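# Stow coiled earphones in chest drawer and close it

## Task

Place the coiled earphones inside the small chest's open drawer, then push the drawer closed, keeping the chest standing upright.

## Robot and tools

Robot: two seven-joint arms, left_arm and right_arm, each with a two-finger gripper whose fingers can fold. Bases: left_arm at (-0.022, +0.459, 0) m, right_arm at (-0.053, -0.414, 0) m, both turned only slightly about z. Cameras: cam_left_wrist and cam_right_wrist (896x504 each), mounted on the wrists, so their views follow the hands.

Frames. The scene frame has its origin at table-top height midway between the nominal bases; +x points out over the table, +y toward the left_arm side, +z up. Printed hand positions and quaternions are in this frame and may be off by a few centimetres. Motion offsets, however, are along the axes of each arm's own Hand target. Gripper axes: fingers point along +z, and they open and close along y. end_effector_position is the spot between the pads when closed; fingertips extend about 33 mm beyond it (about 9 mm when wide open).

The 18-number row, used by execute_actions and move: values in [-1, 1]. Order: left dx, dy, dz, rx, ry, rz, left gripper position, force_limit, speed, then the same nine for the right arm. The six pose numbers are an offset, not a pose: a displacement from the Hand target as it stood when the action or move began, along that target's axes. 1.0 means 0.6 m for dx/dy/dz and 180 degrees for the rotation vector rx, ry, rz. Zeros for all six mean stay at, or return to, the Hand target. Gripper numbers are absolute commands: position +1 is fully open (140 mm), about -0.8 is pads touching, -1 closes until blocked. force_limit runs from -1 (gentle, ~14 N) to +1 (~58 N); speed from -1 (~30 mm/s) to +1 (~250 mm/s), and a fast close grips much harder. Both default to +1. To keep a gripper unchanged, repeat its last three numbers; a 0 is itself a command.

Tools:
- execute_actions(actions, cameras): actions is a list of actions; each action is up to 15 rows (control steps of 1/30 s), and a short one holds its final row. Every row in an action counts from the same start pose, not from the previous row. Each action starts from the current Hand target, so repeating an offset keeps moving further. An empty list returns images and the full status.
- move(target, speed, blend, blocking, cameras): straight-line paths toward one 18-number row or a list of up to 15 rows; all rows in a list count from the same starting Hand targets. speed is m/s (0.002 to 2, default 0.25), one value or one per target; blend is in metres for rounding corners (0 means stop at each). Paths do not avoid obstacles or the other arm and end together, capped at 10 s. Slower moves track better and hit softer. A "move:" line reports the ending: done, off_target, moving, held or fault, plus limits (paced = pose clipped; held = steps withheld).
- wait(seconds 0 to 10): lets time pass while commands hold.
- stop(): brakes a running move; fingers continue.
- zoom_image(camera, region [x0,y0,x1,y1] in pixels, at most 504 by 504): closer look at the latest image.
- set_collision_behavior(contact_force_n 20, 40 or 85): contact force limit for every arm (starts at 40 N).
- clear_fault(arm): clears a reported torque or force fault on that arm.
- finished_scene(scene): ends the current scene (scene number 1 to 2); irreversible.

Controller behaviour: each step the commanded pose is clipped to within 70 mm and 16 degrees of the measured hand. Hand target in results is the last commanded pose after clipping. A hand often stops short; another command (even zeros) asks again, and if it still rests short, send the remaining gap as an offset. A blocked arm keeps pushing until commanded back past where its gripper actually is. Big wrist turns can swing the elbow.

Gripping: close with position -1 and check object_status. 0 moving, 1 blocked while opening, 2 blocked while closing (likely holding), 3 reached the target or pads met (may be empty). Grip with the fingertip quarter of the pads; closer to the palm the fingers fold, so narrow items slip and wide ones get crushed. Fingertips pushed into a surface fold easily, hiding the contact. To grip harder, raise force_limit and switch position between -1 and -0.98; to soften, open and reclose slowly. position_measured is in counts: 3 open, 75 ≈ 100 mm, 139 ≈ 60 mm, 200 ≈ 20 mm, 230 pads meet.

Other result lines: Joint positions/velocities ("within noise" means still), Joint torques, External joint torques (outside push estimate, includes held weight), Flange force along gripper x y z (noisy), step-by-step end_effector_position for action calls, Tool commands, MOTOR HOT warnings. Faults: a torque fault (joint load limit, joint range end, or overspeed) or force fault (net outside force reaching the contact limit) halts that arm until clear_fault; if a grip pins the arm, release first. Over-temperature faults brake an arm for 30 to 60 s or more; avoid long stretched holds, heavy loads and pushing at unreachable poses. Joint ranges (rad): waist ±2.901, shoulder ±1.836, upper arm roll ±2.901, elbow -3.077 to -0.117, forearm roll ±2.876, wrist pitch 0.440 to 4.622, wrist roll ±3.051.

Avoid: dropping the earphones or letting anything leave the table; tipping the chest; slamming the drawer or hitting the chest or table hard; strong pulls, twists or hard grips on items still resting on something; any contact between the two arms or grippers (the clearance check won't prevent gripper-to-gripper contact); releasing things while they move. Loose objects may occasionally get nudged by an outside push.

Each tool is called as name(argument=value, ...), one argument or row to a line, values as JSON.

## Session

execute_actions(
  actions=[],
)

Scene clock: 0.00 s.
left_arm: end_effector_position=(+0.3811, +0.0091, +0.3847) position_measured=3 object_status=3 end_effector_quat_wxyz=(-0.016, +0.885, -0.450, +0.118) | right_arm: end_effector_position=(+0.1186, -0.5256, +0.2745) position_measured=3 object_status=3 end_effector_quat_wxyz=(-0.462, +0.856, -0.229, -0.020)
Joint positions: left_arm=[-0.909 -0.066 -0.036 -1.789 0.132 1.924 -1.562] | right_arm=[-1.025 -0.4 -0.244 -2.526 0.382 1.296 -2.327]
Joint velocities: within noise
Joint torques (N m): no reading
External joint torques (N m): no reading
Flange force (N): no reading
Hand target: left_arm +0.3811, +0.0091, +0.3847; -0.016, +0.885, -0.450, +0.118 | right_arm +0.1186, -0.5256, +0.2745; -0.462, +0.856, -0.229, -0.020
Tool commands: left_gripper/position=+1.0 left_gripper/force_limit=+1.0 left_gripper/speed=+1.0 right_gripper/position=+1.0 right_gripper/force_limit=+1.0 right_gripper/speed=+1.0
camera_calibration:
cam_left_wrist: T_world_to_cam=[[-0.802045, -0.580489, -0.140557, 0.378698], [-0.596906, 0.787195, 0.155007, 0.163739], [0.0206661, 0.208222, -0.977863, 0.50922], [0, 0, 0, 1]] pos_world=[0.390947, -0.0150954, 0.525795]
cam_right_wrist: T_world_to_cam=[[-0.411222, -0.462329, -0.785588, 0.0304092], [-0.903069, 0.089443, 0.42008, 0.0512308], [-0.12395, 0.882186, -0.454295, 0.749039], [0, 0, 0, 1]] pos_world=[0.151613, -0.651315, 0.342653]

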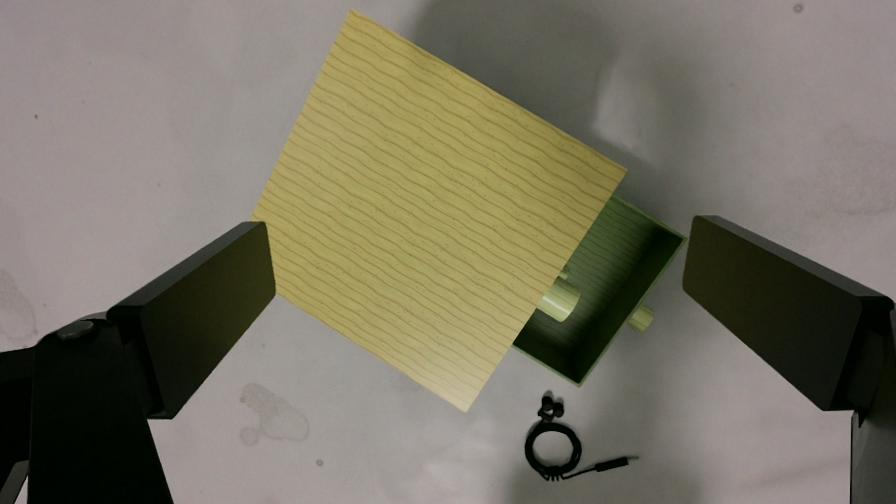

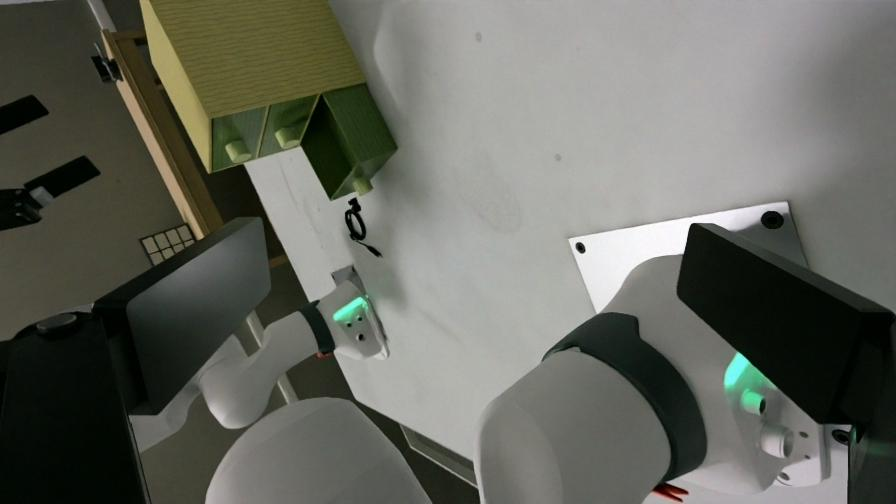

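move(
  target=[
    [-0.1598, -0.0548, -0.052, -0.0633, 0.0394, -0.023, 1, 1, 1, 0.1935, -0.2285, 0.0102, -0.0436, 0.0926, 0.1442, 1, 1, 1],
    [-0.3196, -0.1096, -0.104, -0.1266, 0.0787, -0.0459, 1, 1, 1, 0.0317, -0.4542, 0.3017, -0.0872, 0.1852, 0.2884, 1, 1, 1],
    [-0.3995, -0.137, -0.13, -0.1583, 0.0984, -0.0574, 1, 1, 1, -0.2875, -0.4563, 0.5878, -0.1236, 0.2624, 0.4085, 1, 1, 1],
    [-0.3995, -0.137, -0.13, -0.1583, 0.0984, -0.0574, 1, 1, 1, -0.4453, -0.4708, 0.8795, -0.1454, 0.3087, 0.4806, 1, 1, 1],
  ],
  speed=0.25,
  blend=[0.05, 0.05, 0.05, 0],
  cameras=["all"],
)

Scene clock: 13.70 s.
left_arm: end_effector_position=(+0.2941, +0.2555, +0.4263) position_measured=3 object_status=3 end_effector_quat_wxyz=(+0.282, +0.871, -0.377, +0.140) | right_arm: end_effector_position=(+0.0883, +0.1279, +0.2592) position_measured=3 object_status=3 end_effector_quat_wxyz=(-0.001, -0.468, +0.884, -0.001)
Joint positions: left_arm=[-0.918 -0.972 0.5 -2.456 -0.135 1.902 -1.229] | right_arm=[-0.864 -1.73 0.898 -1.825 1.566 0.88 1.094]
Joint velocities: left_arm=[within noise] | right_arm=[0 0.001 0 0 0 0 0.007]
Joint torques (N m): left_arm=[-0.09 0.89 -10.65 20.72 0.45 2.64 0.35] | right_arm=[-0.93 39.79 -25.73 -4.58 0.7 2.51 0.16]
External joint torques (N m): left_arm=[-0.01 -1.4 0.43 -2.08 0.49 -0.29 0.3] | right_arm=[-0.5 1.76 -0.04 -0.2 0.13 0.02 0.16]
Flange force (N): left_arm=[-9.7 0.9 3.2] | right_arm=[-2.9 0.0 -3.3]
Hand target: left_arm +0.2928, +0.2559, +0.4248; +0.281, +0.870, -0.382, +0.139 | right_arm +0.0893, +0.1291, +0.2597; +0.000, -0.465, +0.885, +0.000
Off the commanded pose: left_arm 0.002 m, 1 deg | right_arm 0.002 m, 0 deg.
move: done; limits=paced
camera_calibration:
cam_left_wrist: T_world_to_cam=[[-0.748225, -0.547433, 0.374803, 0.213786], [-0.63311, 0.758032, -0.156715, 0.0623597], [-0.198321, -0.354549, -0.913763, 0.681243], [0, 0, 0, 1]] pos_world=[0.334546, 0.311297, 0.55214]
cam_right_wrist: T_world_to_cam=[[-0.825886, 0.563803, -0.00619774, 0.011431], [0.531294, 0.781851, 0.326244, -0.219082], [0.188783, 0.266147, -0.945265, 0.340236], [0, 0, 0, 1]] pos_world=[0.061607, 0.074292, 0.393159]

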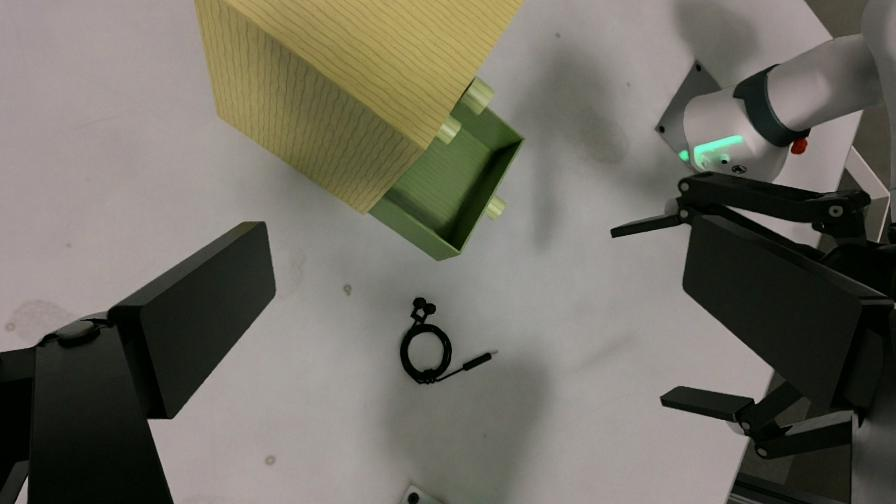

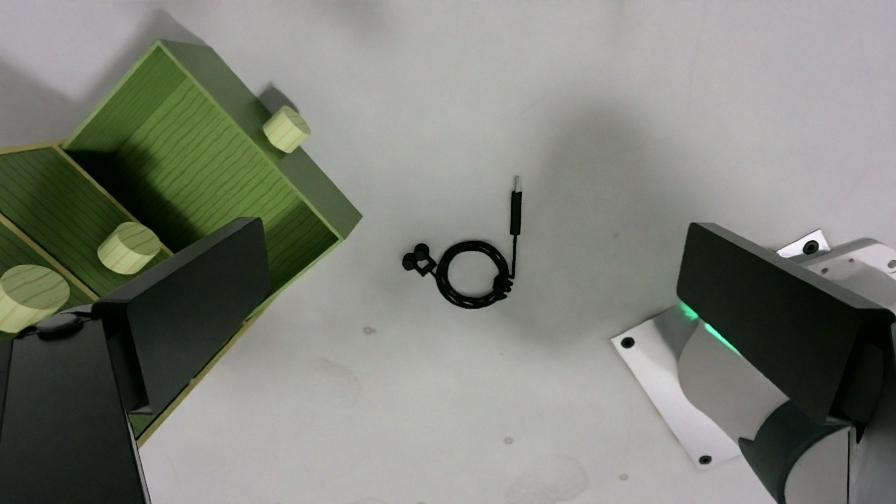

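execute_actions(
  actions=[],
)

Scene clock: 15.70 s.
left_arm: end_effector_position=(+0.2941, +0.2555, +0.4263) position_measured=3 object_status=3 end_effector_quat_wxyz=(+0.282, +0.871, -0.377, +0.140) | right_arm: end_effector_position=(+0.0883, +0.1279, +0.2592) position_measured=3 object_status=3 end_effector_quat_wxyz=(-0.001, -0.467, +0.884, -0.001)
Joint positions: left_arm=[-0.918 -0.972 0.5 -2.456 -0.135 1.902 -1.229] | right_arm=[-0.864 -1.73 0.898 -1.825 1.566 0.88 1.096]
Joint velocities: within noise
Joint torques (N m): left_arm=[-0.08 0.88 -10.62 20.72 0.45 2.64 0.36] | right_arm=[-0.92 39.76 -25.73 -4.6 0.72 2.5 0.12]
External joint torques (N m): left_arm=[0.03 -1.35 0.54 -2.1 0.49 -0.29 0.3] | right_arm=[-0.47 1.68 -0.02 -0.18 0.15 0.01 0.12]
Flange force (N): left_arm=[-9.6 0.7 3.2] | right_arm=[-2.8 0.0 -3.1]
Hand target: left_arm +0.2928, +0.2559, +0.4248; +0.281, +0.870, -0.382, +0.139 | right_arm +0.0893, +0.1291, +0.2597; +0.000, -0.465, +0.885, +0.000
Tool commands: left_gripper/position=+1.0 left_gripper/force_limit=+1.0 left_gripper/speed=+1.0 right_gripper/position=+1.0 right_gripper/force_limit=+1.0 right_gripper/speed=+1.0
Off the commanded pose: left_arm 0.002 m, 1 deg | right_arm 0.002 m, 0 deg.
camera_calibration:
cam_left_wrist: T_world_to_cam=[[-0.748225, -0.547433, 0.374803, 0.213786], [-0.63311, 0.758032, -0.156715, 0.0623597], [-0.198321, -0.354549, -0.913763, 0.681243], [0, 0, 0, 1]] pos_world=[0.334546, 0.311297, 0.55214]
cam_right_wrist: T_world_to_cam=[[-0.824891, 0.565259, -0.00619091, 0.0111628], [0.532667, 0.780903, 0.326277, -0.219057], [0.189266, 0.265845, -0.945254, 0.340243], [0, 0, 0, 1]] pos_world=[0.0614962, 0.0743002, 0.393158]

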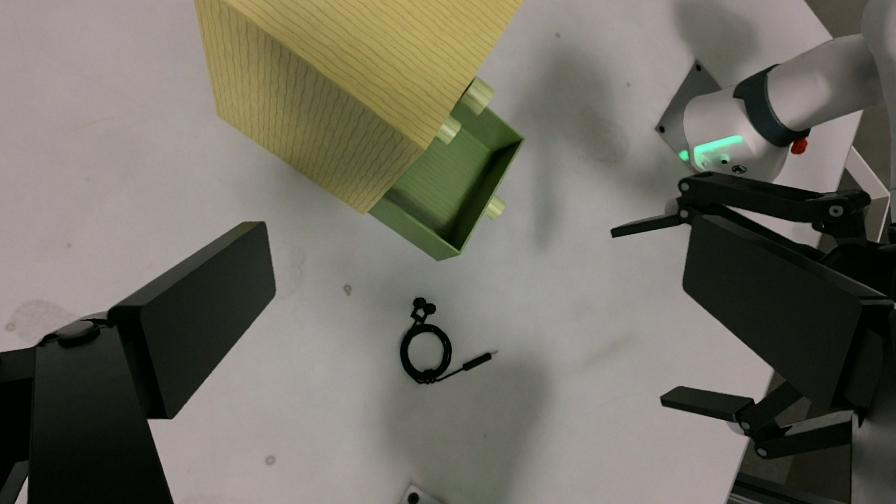

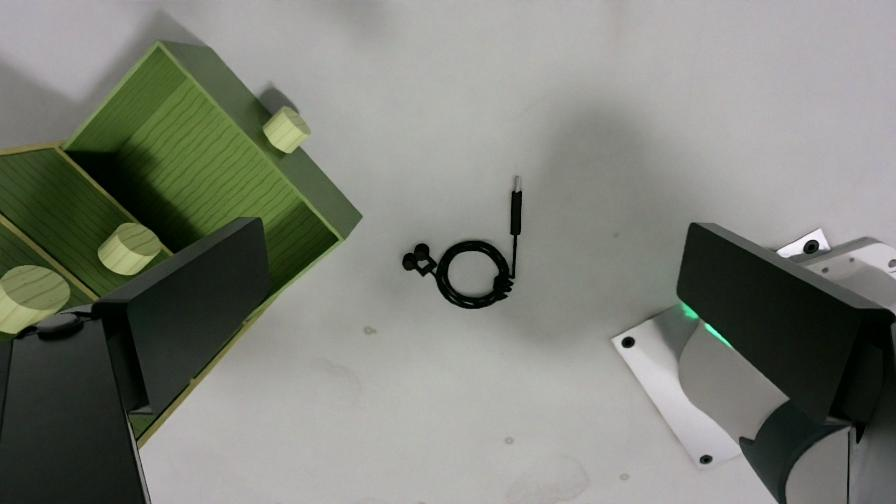

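move(
  target=[0,0,0,0,0,0,1,1,1,0,0,-0.1,0,0,-0.167,1,1,1],
  speed=0.2,
  cameras=[],
)

Scene clock: 21.63 s.
left_arm: end_effector_position=(+0.2941, +0.2555, +0.4263) position_measured=3 object_status=3 end_effector_quat_wxyz=(+0.282, +0.871, -0.378, +0.140) | right_arm: end_effector_position=(+0.0900, +0.1300, +0.3202) position_measured=3 object_status=3 end_effector_quat_wxyz=(-0.003, +0.676, -0.737, +0.000)
Joint positions: left_arm=[-0.918 -0.972 0.5 -2.456 -0.135 1.902 -1.229] | right_arm=[-0.911 -1.595 0.847 -1.694 1.496 0.855 0.595]
Joint velocities: left_arm=[within noise] | right_arm=[0.002 -0.001 0 0 0 0.001 -0.005]
Joint torques (N m): left_arm=[-0.13 0.9 -10.58 20.74 0.45 2.64 0.35] | right_arm=[-0.61 41.2 -24.63 -3.45 0.06 2.38 -0.23]
External joint torques (N m): left_arm=[0.01 -1.36 0.58 -2.13 0.5 -0.3 0.29] | right_arm=[-0.05 2.07 0.29 -0.22 -0.48 -0.18 -0.23]
Flange force (N): left_arm=[-9.7 0.6 3.2] | right_arm=[-0.5 -1.5 -3.9]
Hand target: left_arm +0.2928, +0.2559, +0.4248; +0.281, +0.870, -0.382, +0.139 | right_arm +0.0892, +0.1291, +0.3197; +0.000, +0.679, -0.734, +0.000
Off the commanded pose: left_arm 0.002 m, 1 deg | right_arm 0.001 m, 0 deg.
move: done
No camera images: "cameras" was empty.

move(
  target=[0,0,0,0,0,0,1,1,1,0,0,0,0,0,-0.333,1,1,1],
  speed=0.3,
  cameras=[],
)

Scene clock: 25.03 s.
left_arm: end_effector_position=(+0.2941, +0.2555, +0.4263) position_measured=3 object_status=3 end_effector_quat_wxyz=(+0.282, +0.871, -0.378, +0.140) | right_arm: end_effector_position=(+0.0883, +0.1285, +0.3196) position_measured=3 object_status=3 end_effector_quat_wxyz=(+0.001, +0.954, -0.301, -0.001)
Joint positions: left_arm=[-0.918 -0.972 0.5 -2.456 -0.135 1.902 -1.229] | right_arm=[-0.896 -1.574 0.867 -1.692 1.472 0.869 -0.449]
Joint velocities: left_arm=[within noise] | right_arm=[0 0 0 -0.002 -0.001 -0.001 -0.006]
Joint torques (N m): left_arm=[-0.11 0.87 -10.6 20.73 0.46 2.64 0.38] | right_arm=[-0.55 39.56 -25.76 -3.7 0.39 2.78 -0.22]
External joint torques (N m): left_arm=[0.07 -1.43 0.63 -2.09 0.51 -0.3 0.33] | right_arm=[-0.08 0.86 -0.33 -1.06 -0.17 0.14 -0.22]
Flange force (N): left_arm=[-9.9 0.5 3.1] | right_arm=[2.0 3.0 0.5]
Hand target: left_arm +0.2928, +0.2559, +0.4248; +0.281, +0.870, -0.382, +0.139 | right_arm +0.0892, +0.1291, +0.3197; +0.000, +0.955, -0.297, +0.000
Off the commanded pose: left_arm 0.002 m, 1 deg | right_arm 0.001 m, 1 deg.
move: done
No camera images: "cameras" was empty.

move(
  target=[0,0,0,0,0,0,1,1,1,0.124,0.3295,-0.2167,0,0,0,1,1,1],
  speed=0.2,
  cameras=[],
)

Scene clock: 28.70 s.
left_arm: end_effector_position=(+0.2941, +0.2555, +0.4263) position_measured=3 object_status=3 end_effector_quat_wxyz=(+0.282, +0.871, -0.378, +0.140) | right_arm: end_effector_position=(+0.0368, -0.0755, +0.4496) position_measured=3 object_status=3 end_effector_quat_wxyz=(+0.000, +0.954, -0.300, -0.001)
Joint positions: left_arm=[-0.918 -0.972 0.5 -2.456 -0.135 1.902 -1.229] | right_arm=[-0.69 -1.423 0.561 -1.904 0.906 0.731 -0.809]
Joint velocities: left_arm=[within noise] | right_arm=[-0.002 0 0.001 0 0 0 -0.007]
Joint torques (N m): left_arm=[-0.12 0.87 -10.65 20.69 0.45 2.65 0.35] | right_arm=[-0.02 30.21 -17.88 4.09 0.06 2.93 -0.18]
External joint torques (N m): left_arm=[0.03 -1.43 0.5 -2.11 0.5 -0.28 0.3] | right_arm=[0.27 1.75 0.46 -1.35 -0.46 0.26 -0.18]
Flange force (N): left_arm=[-9.9 0.8 3.3] | right_arm=[3.9 1.6 0.5]
Hand target: left_arm +0.2928, +0.2559, +0.4248; +0.281, +0.870, -0.382, +0.139 | right_arm +0.0382, -0.0760, +0.4496; +0.000, +0.955, -0.297, +0.000
Off the commanded pose: left_arm 0.002 m, 1 deg | right_arm 0.001 m, 0 deg.
move: done
No camera images: "cameras" was empty.

move(
  target=[0,0,0,0,0,0,1,1,1,0.533,0.0737,0,0,0,0.3,1,1,1],
  speed=0.25,
  cameras=[],
)

Scene clock: 31.73 s.
left_arm: end_effector_position=(+0.2941, +0.2555, +0.4263) position_measured=3 object_status=3 end_effector_quat_wxyz=(+0.282, +0.871, -0.378, +0.140) | right_arm: end_effector_position=(+0.2765, -0.2948, +0.4497) position_measured=3 object_status=3 end_effector_quat_wxyz=(+0.000, +0.718, -0.696, +0.000)
Joint positions: left_arm=[-0.918 -0.972 0.5 -2.456 -0.135 1.902 -1.229] | right_arm=[-1.414 -1.271 0.642 -1.94 0.804 0.919 -0.675]
Joint velocities: left_arm=[within noise] | right_arm=[0 0 -0.001 -0.002 0.002 0 0.006]
Joint torques (N m): left_arm=[-0.11 0.83 -10.59 20.7 0.44 2.65 0.39] | right_arm=[-0.82 22.97 -19.47 8.99 0.83 2.62 0.17]
External joint torques (N m): left_arm=[0 -1.46 0.51 -2.06 0.49 -0.27 0.34] | right_arm=[-0.58 0.06 -0.05 -0.73 0.18 -0.05 0.17]
Flange force (N): left_arm=[-9.8 0.7 3.2] | right_arm=[0.5 0.1 1.8]
Hand target: left_arm +0.2928, +0.2559, +0.4248; +0.281, +0.870, -0.382, +0.139 | right_arm +0.2765, -0.2938, +0.4498; +0.000, +0.716, -0.698, +0.000
Off the commanded pose: left_arm 0.002 m, 1 deg | right_arm 0.001 m, 0 deg.
move: done
No camera images: "cameras" was empty.

move(
  target=[
    [0,0,0,0,0,0,1,1,1,0.3225,-0.011,-0.0667,0,0,0.18,1,1,1],
    [0,0,0,0,0,0,1,1,1,0.5834,0.179,-0.0833,0,0,0.36,1,1,1],
  ],
  blend=[0.05,0],
  speed=0.25,
  cameras=[],
)

Scene clock: 35.20 s.
left_arm: end_effector_position=(+0.2941, +0.2555, +0.4263) position_measured=3 object_status=3 end_effector_quat_wxyz=(+0.282, +0.871, -0.378, +0.140) | right_arm: end_effector_position=(+0.1768, -0.6457, +0.4993) position_measured=3 object_status=3 end_effector_quat_wxyz=(+0.001, -0.233, +0.972, +0.002)
Joint positions: left_arm=[-0.918 -0.972 0.5 -2.456 -0.135 1.902 -1.229] | right_arm=[-2.269 -1.013 0.603 -1.848 0.603 1.012 -0.479]
Joint velocities: left_arm=[within noise] | right_arm=[-0.002 0 0 0 0 0 0.005]
Joint torques (N m): left_arm=[-0.16 0.85 -10.59 20.74 0.44 2.65 0.34] | right_arm=[-0.07 14.36 -15.95 13.11 0.88 2.62 0.11]
External joint torques (N m): left_arm=[-0.01 -1.39 0.59 -2.07 0.49 -0.28 0.29] | right_arm=[-0.03 -0.19 0.26 -0.88 0.18 0 0.12]
Flange force (N): left_arm=[-9.5 0.6 3.2] | right_arm=[-0.1 1.0 3.8]
Hand target: left_arm +0.2928, +0.2559, +0.4248; +0.281, +0.870, -0.382, +0.139 | right_arm +0.1779, -0.6465, +0.4995; +0.000, -0.230, +0.973, +0.000
Off the commanded pose: left_arm 0.002 m, 1 deg | right_arm 0.001 m, 0 deg.
move: done
No camera images: "cameras" was empty.

move(
  target=[0,0,0,0,0,0,1,1,1,0,0,0,0,0,-0.667,1,1,1],
  speed=0.45,
  cameras=[],
)

Scene clock: 40.70 s.
left_arm: end_effector_position=(+0.2941, +0.2555, +0.4263) position_measured=3 object_status=3 end_effector_quat_wxyz=(+0.282, +0.871, -0.378, +0.140) | right_arm: end_effector_position=(+0.1776, -0.6447, +0.5001) position_measured=3 object_status=3 end_effector_quat_wxyz=(-0.001, +0.957, -0.290, +0.000)
Joint positions: left_arm=[-0.918 -0.972 0.5 -2.456 -0.135 1.902 -1.229] | right_arm=[-1.013 -0.611 0.136 -1.911 0.083 1.303 -1.87]
Joint velocities: left_arm=[within noise] | right_arm=[0 -0.001 0 -0.001 0 0.001 -0.006]
Joint torques (N m): left_arm=[-0.15 0.88 -10.61 20.67 0.46 2.65 0.37] | right_arm=[0.3 -7.27 -3.23 19.89 0.5 2.94 -0.26]
External joint torques (N m): left_arm=[0.05 -1.46 0.6 -2.07 0.52 -0.27 0.32] | right_arm=[0.33 0.13 -0.24 -1.81 -0.4 0.27 -0.27]
Flange force (N): left_arm=[-9.9 0.6 3.1] | right_arm=[-3.2 0.6 7.3]
Hand target: left_arm +0.2928, +0.2559, +0.4248; +0.281, +0.870, -0.382, +0.139 | right_arm +0.1779, -0.6465, +0.4995; +0.000, +0.958, -0.287, +0.000
Off the commanded pose: left_arm 0.002 m, 1 deg | right_arm 0.002 m, 0 deg.
move: done
No camera images: "cameras" was empty.

move(
  target=[
    [0,0,0,0,0,0,1,1,1,0.248,-0.0902,0.4,0,0,-0.056,1,1,1],
    [0,0,0,0,0,0,1,1,1,-0.016,-0.698,0.4,0,0,-0.333,1,1,1],
  ],
  blend=[0.05,0],
  speed=0.3,
  cameras=[],
)

Scene clock: 44.40 s.
left_arm: end_effector_position=(+0.2941, +0.2555, +0.4263) position_measured=3 object_status=3 end_effector_quat_wxyz=(+0.282, +0.871, -0.378, +0.140) | right_arm: end_effector_position=(+0.3981, -0.2905, +0.2596) position_measured=3 object_status=3 end_effector_quat_wxyz=(-0.001, +0.973, +0.229, -0.002)
Joint positions: left_arm=[-0.918 -0.972 0.5 -2.456 -0.135 1.902 -1.229] | right_arm=[-0.473 -0.348 0.679 -2.251 0.237 1.962 -1.958]
Joint torques (N m): left_arm=[-0.17 0.84 -10.61 20.7 0.45 2.66 0.39] | right_arm=[-0.57 -13.72 -7.01 23.72 0.48 2.92 -0.04]
External joint torques (N m): left_arm=[0.04 -1.47 0.63 -2.07 0.5 -0.27 0.34] | right_arm=[-0.37 -0.38 0 -0.64 -0.37 0.26 -0.04]
Flange force (N): left_arm=[-9.9 0.5 3.2] | right_arm=[-2.2 0.1 1.7]
Hand target: left_arm +0.2928, +0.2559, +0.4248; +0.281, +0.870, -0.382, +0.139 | right_arm +0.4000, -0.2911, +0.2599; +0.000, +0.973, +0.230, +0.000
Off the commanded pose: left_arm 0.002 m, 1 deg | right_arm 0.002 m, 0 deg.
move: done
No camera images: "cameras" was empty.

move(
  target=[
    [0,0,0,0,0,0,1,1,1,-0.197,-0.345,-0.1167,0,0,-0.16,1,1,1],
    [0,0,0,0,0,0,1,1,1,-0.214,-0.7785,-0.0833,0,0,-0.16,1,1,1],
  ],
  blend=[0.05,0],
  speed=0.3,
  cameras=["cam_left_wrist","cam_right_wrist"],
)

Scene clock: 47.73 s.
left_arm: end_effector_position=(+0.2941, +0.2555, +0.4263) position_measured=3 object_status=3 end_effector_quat_wxyz=(+0.282, +0.871, -0.378, +0.140) | right_arm: end_effector_position=(+0.0771, +0.0691, +0.3100) position_measured=3 object_status=3 end_effector_quat_wxyz=(+0.000, +0.883, +0.468, +0.002)
Joint positions: left_arm=[-0.918 -0.972 0.5 -2.456 -0.135 1.902 -1.229] | right_arm=[-0.149 -0.693 1.148 -2.015 0.624 1.67 -1.729]
Joint velocities: left_arm=[within noise] | right_arm=[0 0 0.001 -0.001 0 -0.001 0.007]
Joint torques (N m): left_arm=[-0.12 0.81 -10.62 20.75 0.45 2.65 0.37] | right_arm=[-0.81 9.3 -19.36 19.08 1.08 2.37 0.18]
External joint torques (N m): left_arm=[0 -1.46 0.53 -2.01 0.49 -0.27 0.32] | right_arm=[-0.48 -0.68 0.08 -0.99 0.21 -0.31 0.18]
Flange force (N): left_arm=[-9.6 0.7 3.0] | right_arm=[-2.5 0.4 1.9]
Hand target: left_arm +0.2928, +0.2559, +0.4248; +0.281, +0.870, -0.382, +0.139 | right_arm +0.0757, +0.0688, +0.3097; +0.000, +0.885, +0.465, +0.000
Off the commanded pose: left_arm 0.002 m, 1 deg | right_arm 0.001 m, 0 deg.
move: done
camera_calibration:
cam_left_wrist: T_world_to_cam=[[-0.748283, -0.547363, 0.374788, 0.213792], [-0.633041, 0.758082, -0.15675, 0.0623403], [-0.198321, -0.354549, -0.913763, 0.681243], [0, 0, 0, 1]] pos_world=[0.334546, 0.311297, 0.55214]
cam_right_wrist: T_world_to_cam=[[0.826536, -0.562871, -0.00384484, -0.0146711], [-0.531275, -0.782361, 0.325052, 0.00661825], [-0.18597, -0.266624, -0.945688, 0.471801], [0, 0, 0, 1]] pos_world=[0.103383, 0.122714, 0.443969]

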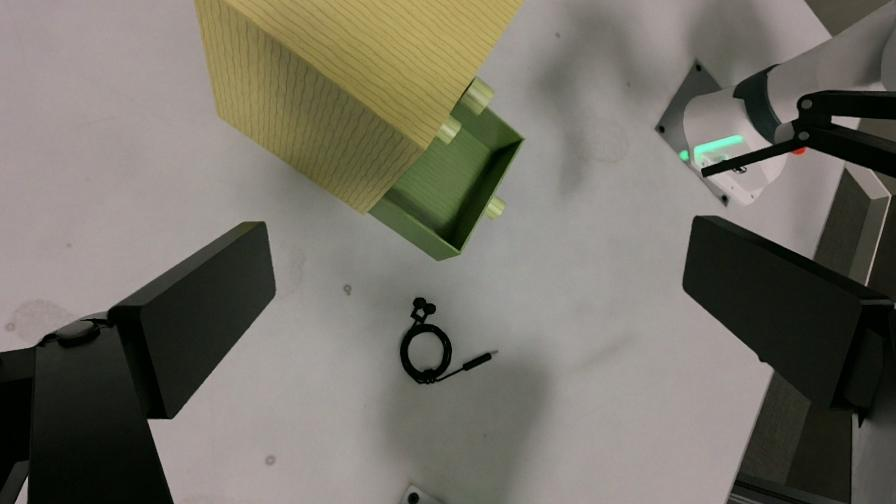

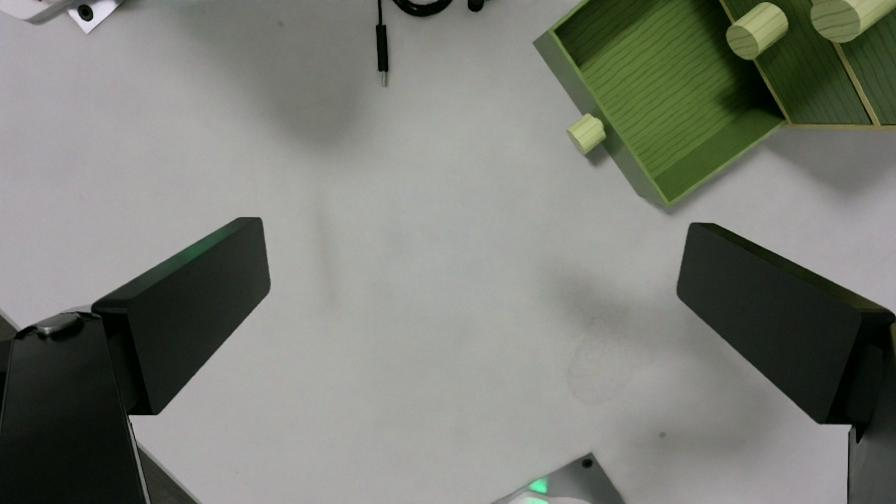

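move(
  target=[0,0,0,0,0,0,1,1,1,0.1641,-0.1192,0.25,0,0,0,-0.36,1,1],
  speed=0.25,
  cameras=["cam_left_wrist","cam_right_wrist"],
)

Scene clock: 50.17 s.
left_arm: end_effector_position=(+0.2941, +0.2555, +0.4263) position_measured=3 object_status=3 end_effector_quat_wxyz=(+0.282, +0.871, -0.378, +0.140) | right_arm: end_effector_position=(+0.0722, +0.1888, +0.1598) position_measured=174 object_status=3 end_effector_quat_wxyz=(+0.001, +0.884, +0.468, -0.001)
Joint positions: left_arm=[-0.918 -0.972 0.5 -2.456 -0.135 1.902 -1.229] | right_arm=[-0.656 -0.781 1.771 -1.827 0.812 1.888 -1.682]
Joint velocities: left_arm=[within noise] | right_arm=[0 0 0 0.001 0.004 -0.001 0]
Joint torques (N m): left_arm=[-0.14 0.85 -10.61 20.68 0.45 2.64 0.36] | right_arm=[-0.79 30.26 -23.26 16.83 1.05 2.86 0.12]
External joint torques (N m): left_arm=[0.01 -1.37 0.58 -2.22 0.5 -0.31 0.31] | right_arm=[-0.37 0.2 -0.26 -1.06 0.21 0.19 0.11]
Flange force (N): left_arm=[-9.9 0.6 3.4] | right_arm=[-3.5 1.9 1.3]
Hand target: left_arm +0.2928, +0.2559, +0.4248; +0.281, +0.870, -0.382, +0.139 | right_arm +0.0728, +0.1906, +0.1597; +0.000, +0.885, +0.465, +0.000
Off the commanded pose: left_arm 0.002 m, 1 deg | right_arm 0.002 m, 0 deg.
move: done
camera_calibration:
cam_left_wrist: T_world_to_cam=[[-0.748283, -0.547363, 0.374788, 0.213792], [-0.633041, 0.758082, -0.15675, 0.0623403], [-0.198321, -0.354549, -0.913763, 0.681243], [0, 0, 0, 1]] pos_world=[0.334546, 0.311297, 0.55214]
cam_right_wrist: T_world_to_cam=[[0.826037, -0.563598, -0.00449169, 0.0565126], [-0.530306, -0.779893, 0.332478, 0.144811], [-0.190887, -0.272258, -0.9431, 0.361893], [0, 0, 0, 1]] pos_world=[0.0991936, 0.243316, 0.293409]

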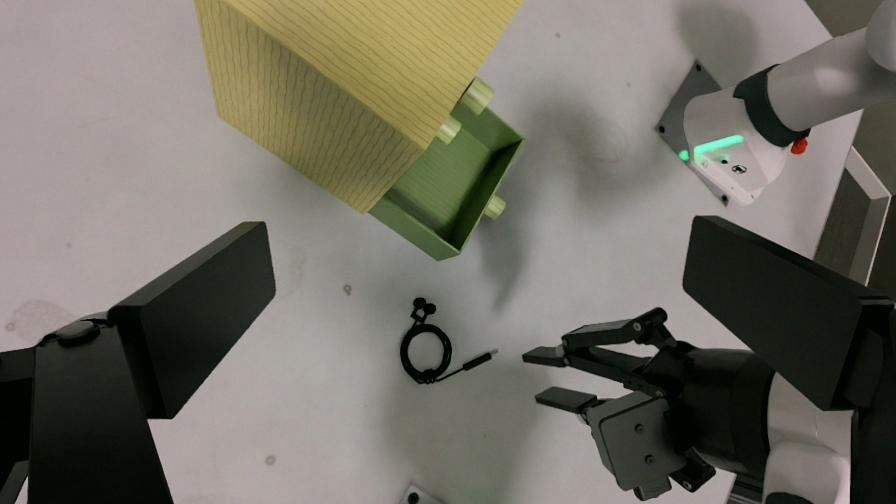

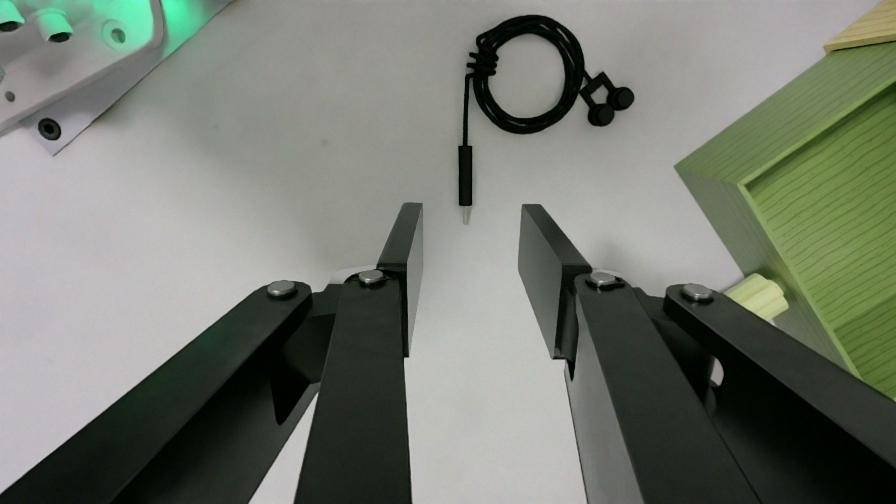

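move(
  target=[0,0,0,0,0,0,1,1,1,0.001,0.0025,0.1745,0,0,0,-0.36,1,1],
  speed=0.12,
  cameras=["cam_left_wrist","cam_right_wrist"],
)

Scene clock: 52.47 s.
left_arm: end_effector_position=(+0.2941, +0.2555, +0.4263) position_measured=3 object_status=3 end_effector_quat_wxyz=(+0.282, +0.871, -0.378, +0.140) | right_arm: end_effector_position=(+0.0738, +0.1886, +0.0549) position_measured=174 object_status=3 end_effector_quat_wxyz=(+0.002, +0.887, +0.462, -0.001)
Joint positions: left_arm=[-0.918 -0.972 0.5 -2.456 -0.135 1.902 -1.229] | right_arm=[-0.741 -0.887 1.94 -1.889 0.951 2.049 -1.738]
Joint velocities: left_arm=[within noise] | right_arm=[0.001 0 0.001 0.002 0 0.003 -0.007]
Joint torques (N m): left_arm=[-0.11 0.87 -10.6 20.67 0.46 2.65 0.39] | right_arm=[-0.9 35 -24.23 14.43 1.03 2.97 -0.35]
External joint torques (N m): left_arm=[0.02 -1.35 0.6 -2.16 0.5 -0.28 0.34] | right_arm=[-0.44 0.89 -0.04 -1.16 0.24 0.3 -0.36]
Flange force (N): left_arm=[-9.7 0.5 3.4] | right_arm=[-4.6 3.4 0.5]
Hand target: left_arm +0.2928, +0.2559, +0.4248; +0.281, +0.870, -0.382, +0.139 | right_arm +0.0745, +0.1902, +0.0550; +0.000, +0.885, +0.465, +0.000
Off the commanded pose: left_arm 0.002 m, 1 deg | right_arm 0.002 m, 0 deg.
move: done
camera_calibration:
cam_left_wrist: T_world_to_cam=[[-0.748283, -0.547363, 0.374788, 0.213792], [-0.633041, 0.758082, -0.15675, 0.0623403], [-0.198321, -0.354549, -0.913763, 0.681243], [0, 0, 0, 1]] pos_world=[0.334546, 0.311297, 0.55214]
cam_right_wrist: T_world_to_cam=[[0.818726, -0.574175, -0.00325739, 0.0570606], [-0.54057, -0.772695, 0.332755, 0.179759], [-0.193577, -0.270674, -0.943008, 0.263027], [0, 0, 0, 1]] pos_world=[0.101371, 0.242856, 0.188407]

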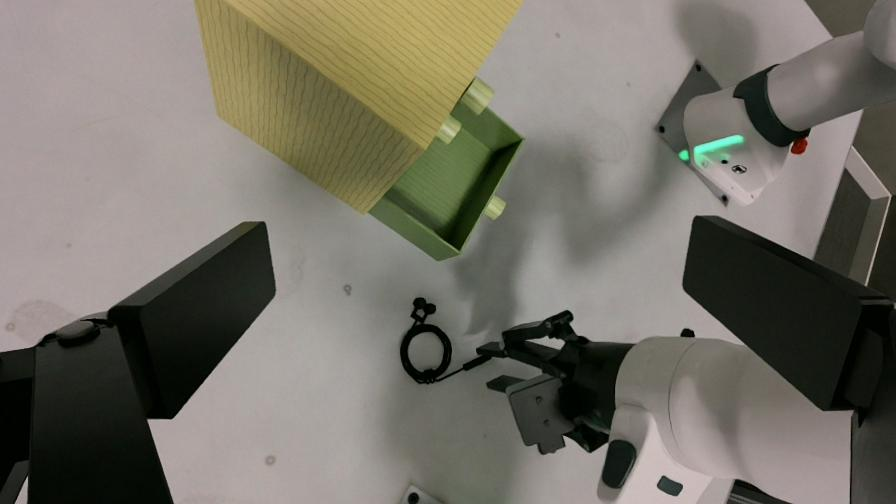

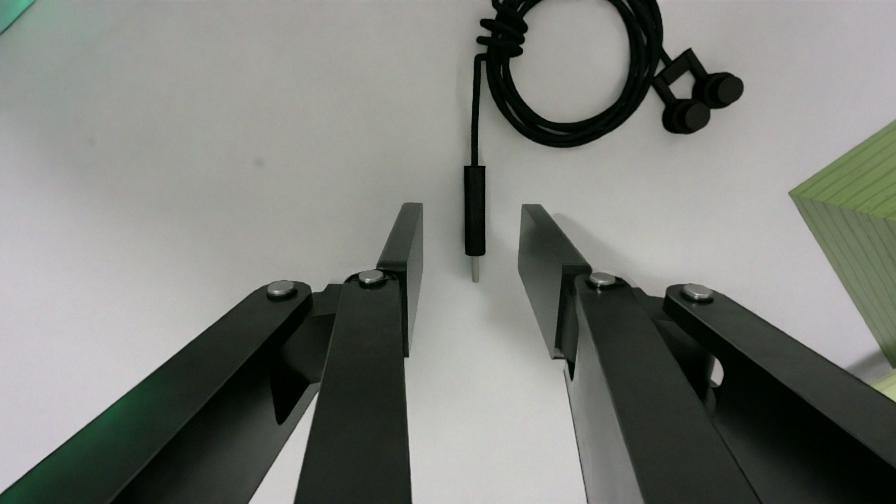

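zoom_image(
  camera="cam_right_wrist",
  region=[390, 130, 550, 300],
)

zoom_image(
  camera="cam_left_wrist",
  region=[380, 280, 620, 460],
)

Scaled by 2.965 from the camera's 896x504 image, which has a finer 1280x720 frame.

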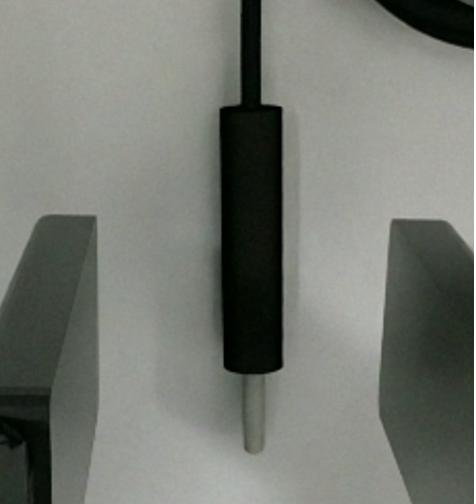

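Scaled by 2.100 from the camera's 896x504 image, which has a finer 1280x720 frame.

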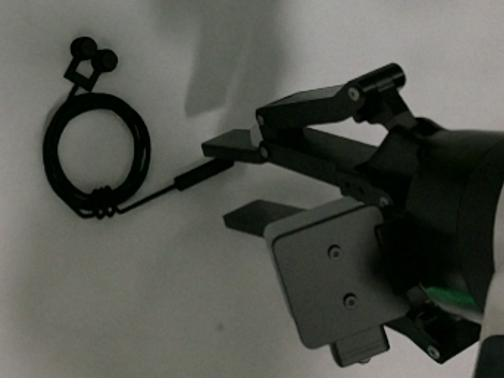

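move(
  target=[0,0,0,0,0,0,1,1,1,0.0133,0.0025,0.0133,0,0,0,-0.36,1,1],
  speed=0.05,
  cameras=["cam_left_wrist","cam_right_wrist"],
)

zoom_image(
  camera="cam_right_wrist",
  region=[390, 130, 550, 300],
)

zoom_image(
  camera="cam_left_wrist",
  region=[380, 280, 620, 460],
)

Scene clock: 53.97 s.
left_arm: end_effector_position=(+0.2941, +0.2555, +0.4263) position_measured=3 object_status=3 end_effector_quat_wxyz=(+0.282, +0.871, -0.378, +0.140) | right_arm: end_effector_position=(+0.0794, +0.1943, +0.0473) position_measured=174 object_status=3 end_effector_quat_wxyz=(+0.001, +0.887, +0.463, -0.002)
Joint positions: left_arm=[-0.918 -0.972 0.5 -2.456 -0.135 1.902 -1.229] | right_arm=[-0.776 -0.903 1.965 -1.863 0.959 2.053 -1.743]
Joint velocities: left_arm=[within noise] | right_arm=[-0.001 0 0.004 0.003 -0.001 0.003 -0.002]
Joint torques (N m): left_arm=[-0.15 0.83 -10.63 20.64 0.48 2.63 0.38] | right_arm=[-1.05 35.86 -24.9 14.86 0.97 2.86 -0.36]
External joint torques (N m): left_arm=[0.01 -1.42 0.52 -2.13 0.53 -0.29 0.32] | right_arm=[-0.56 0.71 -0.74 -0.45 0.19 0.22 -0.36]
Flange force (N): left_arm=[-9.9 0.7 3.3] | right_arm=[-2.2 2.5 -0.7]
Hand target: left_arm +0.2928, +0.2559, +0.4248; +0.281, +0.870, -0.382, +0.139 | right_arm +0.0803, +0.1960, +0.0470; +0.000, +0.885, +0.465, +0.000
Off the commanded pose: left_arm 0.002 m, 1 deg | right_arm 0.002 m, 0 deg.
move: done
camera_calibration:
cam_left_wrist: T_world_to_cam=[[-0.748283, -0.547363, 0.374788, 0.213792], [-0.633041, 0.758082, -0.15675, 0.0623403], [-0.198321, -0.354549, -0.913763, 0.681243], [0, 0, 0, 1]] pos_world=[0.334546, 0.311297, 0.55214]
cam_right_wrist: T_world_to_cam=[[0.819066, -0.573681, -0.00453733, 0.0555786], [-0.539764, -0.773272, 0.332725, 0.189779], [-0.194387, -0.270074, -0.943013, 0.258532], [0, 0, 0, 1]] pos_world=[0.107168, 0.248458, 0.180907]

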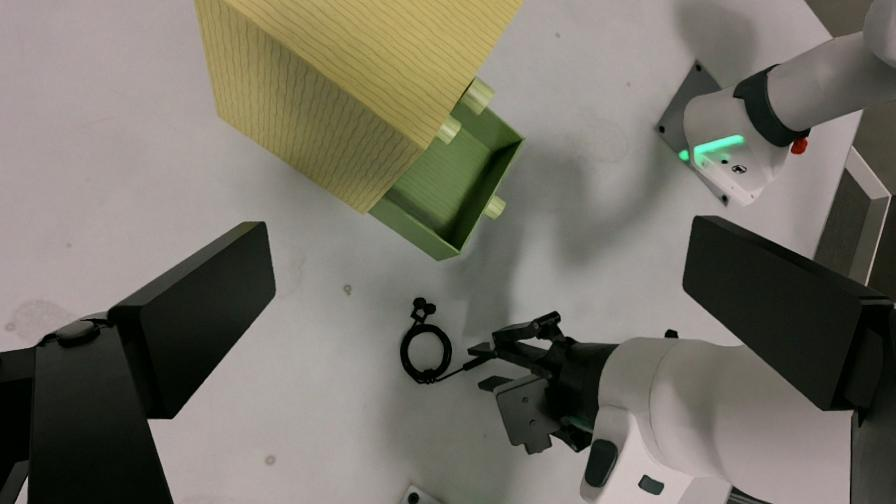

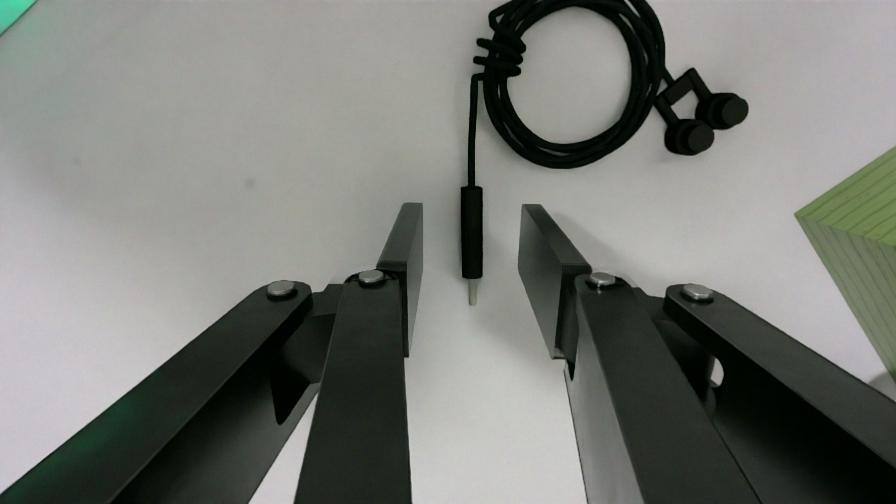

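Scaled by 2.965 from the camera's 896x504 image, which has a finer 1280x720 frame.

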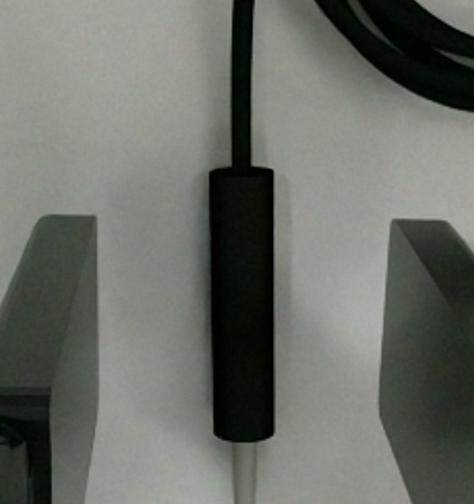

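Scaled by 2.100 from the camera's 896x504 image, which has a finer 1280x720 frame.

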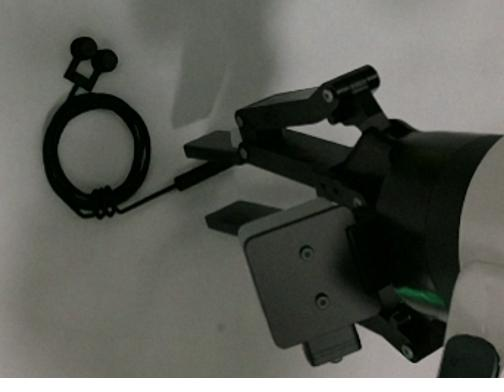

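move(
  target=[0,0,0,0,0,0,1,1,1,0,0,0.01,0,0,0,-0.36,1,1],
  speed=0.03,
  cameras=["cam_right_wrist"],
)

zoom_image(
  camera="cam_right_wrist",
  region=[390, 130, 550, 300],
)

Scene clock: 55.37 s.
left_arm: end_effector_position=(+0.2941, +0.2555, +0.4263) position_measured=3 object_status=3 end_effector_quat_wxyz=(+0.282, +0.871, -0.378, +0.140) | right_arm: end_effector_position=(+0.0790, +0.1947, +0.0415) position_measured=174 object_status=3 end_effector_quat_wxyz=(+0.001, +0.886, +0.463, -0.002)
Joint positions: left_arm=[-0.918 -0.972 0.5 -2.456 -0.135 1.902 -1.229] | right_arm=[-0.782 -0.908 1.977 -1.863 0.965 2.062 -1.746]
Joint velocities: left_arm=[within noise] | right_arm=[-0.002 0.001 0 0 0.002 0.006 -0.001]
Joint torques (N m): left_arm=[-0.14 0.89 -10.62 20.67 0.46 2.65 0.4] | right_arm=[-0.41 36.05 -24.06 14.09 1.03 2.85 -0.35]
External joint torques (N m): left_arm=[-0.05 -1.4 0.49 -2.09 0.5 -0.27 0.34] | right_arm=[0.31 0.51 0.3 -1.16 0.25 0.17 -0.35]
Flange force (N): left_arm=[-9.6 0.7 3.3] | right_arm=[-6.1 2.6 0.5]
Hand target: left_arm +0.2928, +0.2559, +0.4248; +0.281, +0.870, -0.382, +0.139 | right_arm +0.0803, +0.1960, +0.0410; +0.000, +0.885, +0.465, +0.000
Off the commanded pose: left_arm 0.002 m, 1 deg | right_arm 0.002 m, 0 deg.
move: done
camera_calibration:
cam_right_wrist: T_world_to_cam=[[0.819694, -0.572781, -0.00484736, 0.0558806], [-0.538847, -0.773947, 0.332641, 0.191888], [-0.194282, -0.270052, -0.943041, 0.253081], [0, 0, 0, 1]] pos_world=[0.106762, 0.248863, 0.175107]
Images, in order (width x height): cam_right_wrist 896x504.

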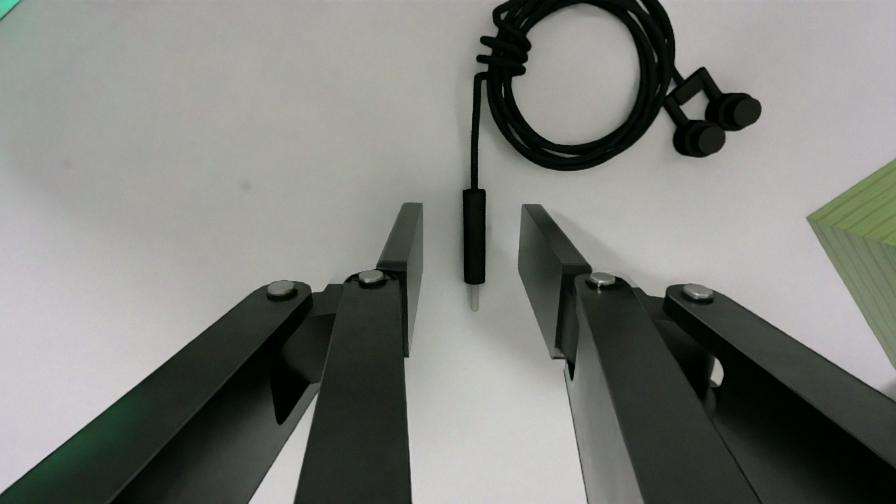

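Scaled by 2.965 from the camera's 896x504 image, which has a finer 1280x720 frame.

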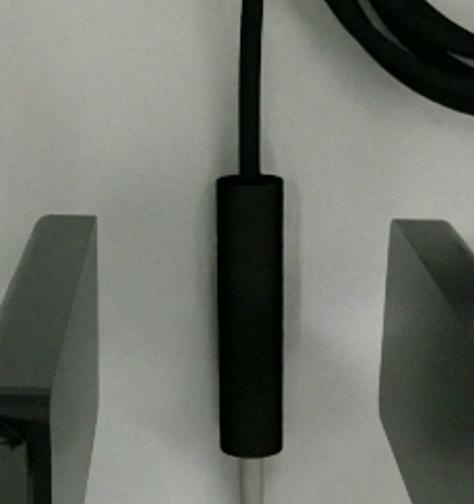

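move(
  target=[0,0,0,0,0,0,1,1,1,0,0,0.005,0,0,0,-0.36,1,1],
  speed=0.02,
  cameras=["cam_right_wrist","cam_left_wrist"],
)

zoom_image(
  camera="cam_right_wrist",
  region=[390, 130, 550, 300],
)

zoom_image(
  camera="cam_left_wrist",
  region=[420, 300, 580, 420],
)

Scene clock: 56.53 s.
left_arm: end_effector_position=(+0.2941, +0.2555, +0.4263) position_measured=3 object_status=3 end_effector_quat_wxyz=(+0.282, +0.871, -0.378, +0.140) | right_arm: end_effector_position=(+0.0790, +0.1950, +0.0387) position_measured=174 object_status=3 end_effector_quat_wxyz=(+0.001, +0.886, +0.463, -0.001)
Joint positions: left_arm=[-0.918 -0.972 0.5 -2.456 -0.135 1.902 -1.229] | right_arm=[-0.786 -0.91 1.984 -1.863 0.968 2.068 -1.748]
Joint velocities: left_arm=[within noise] | right_arm=[-0.001 0.001 0.002 -0.001 0.002 0.004 0]
Joint torques (N m): left_arm=[-0.2 0.83 -10.64 20.68 0.45 2.65 0.32] | right_arm=[-0.64 36.14 -23.59 14.05 0.99 2.88 -0.2]
External joint torques (N m): left_arm=[-0.09 -1.45 0.54 -2.17 0.49 -0.29 0.26] | right_arm=[-0.04 0.49 0.66 -1.18 0.21 0.21 -0.2]
Flange force (N): left_arm=[-9.8 0.8 3.4] | right_arm=[-4.7 2.3 1.3]
Hand target: left_arm +0.2928, +0.2559, +0.4248; +0.281, +0.870, -0.382, +0.139 | right_arm +0.0803, +0.1960, +0.0380; +0.000, +0.885, +0.465, +0.000
Off the commanded pose: left_arm 0.002 m, 1 deg | right_arm 0.002 m, 0 deg.
move: done
camera_calibration:
cam_left_wrist: T_world_to_cam=[[-0.748283, -0.547363, 0.374788, 0.213792], [-0.633041, 0.758082, -0.15675, 0.0623403], [-0.198321, -0.354549, -0.913763, 0.681243], [0, 0, 0, 1]] pos_world=[0.334546, 0.311297, 0.55214]
cam_right_wrist: T_world_to_cam=[[0.819982, -0.572366, -0.00509812, 0.055976], [-0.538475, -0.774388, 0.332215, 0.193095], [-0.194097, -0.269666, -0.94319, 0.250294], [0, 0, 0, 1]] pos_world=[0.106659, 0.249065, 0.172211]

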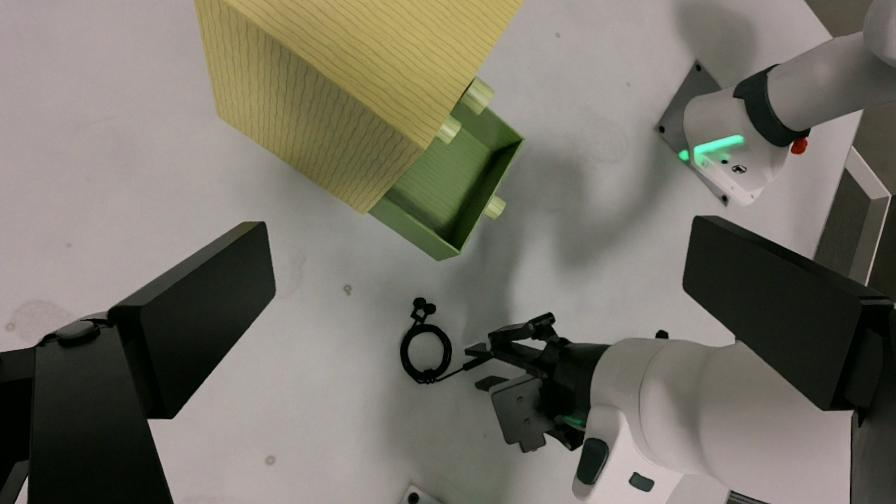

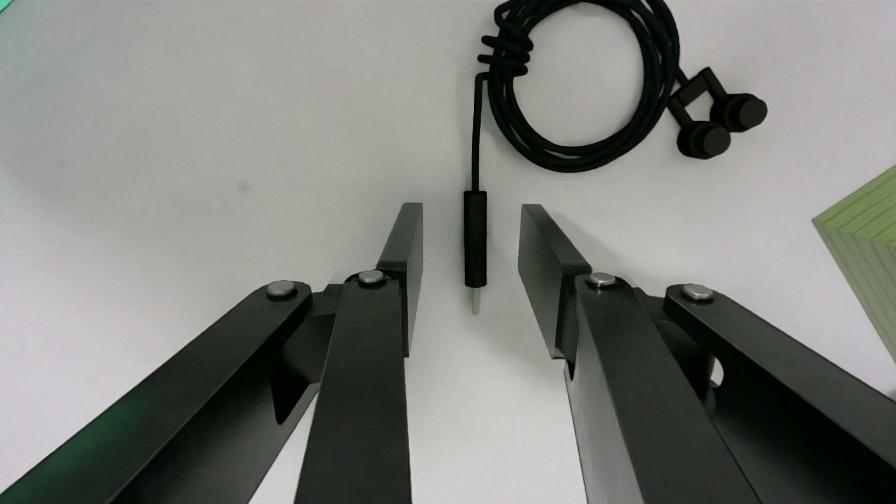

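Scaled by 2.965 from the camera's 896x504 image, which has a finer 1280x720 frame.

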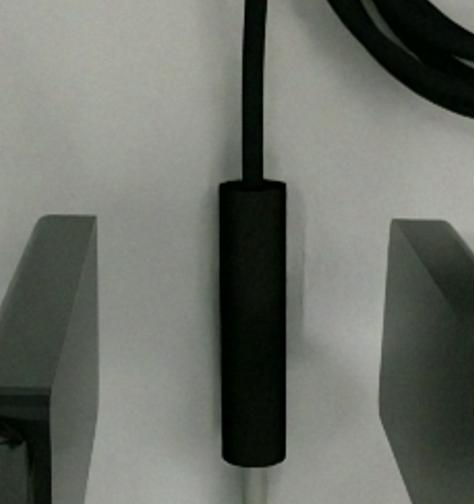

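Scaled by 3.150 from the camera's 896x504 image, which has a finer 1280x720 frame.

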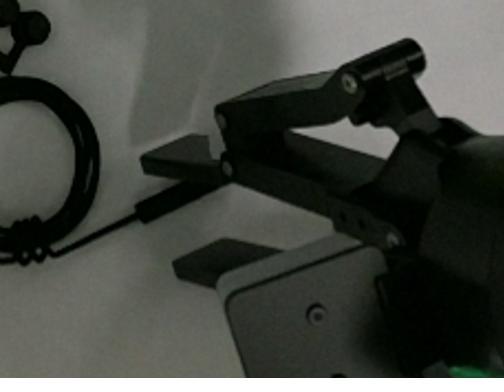

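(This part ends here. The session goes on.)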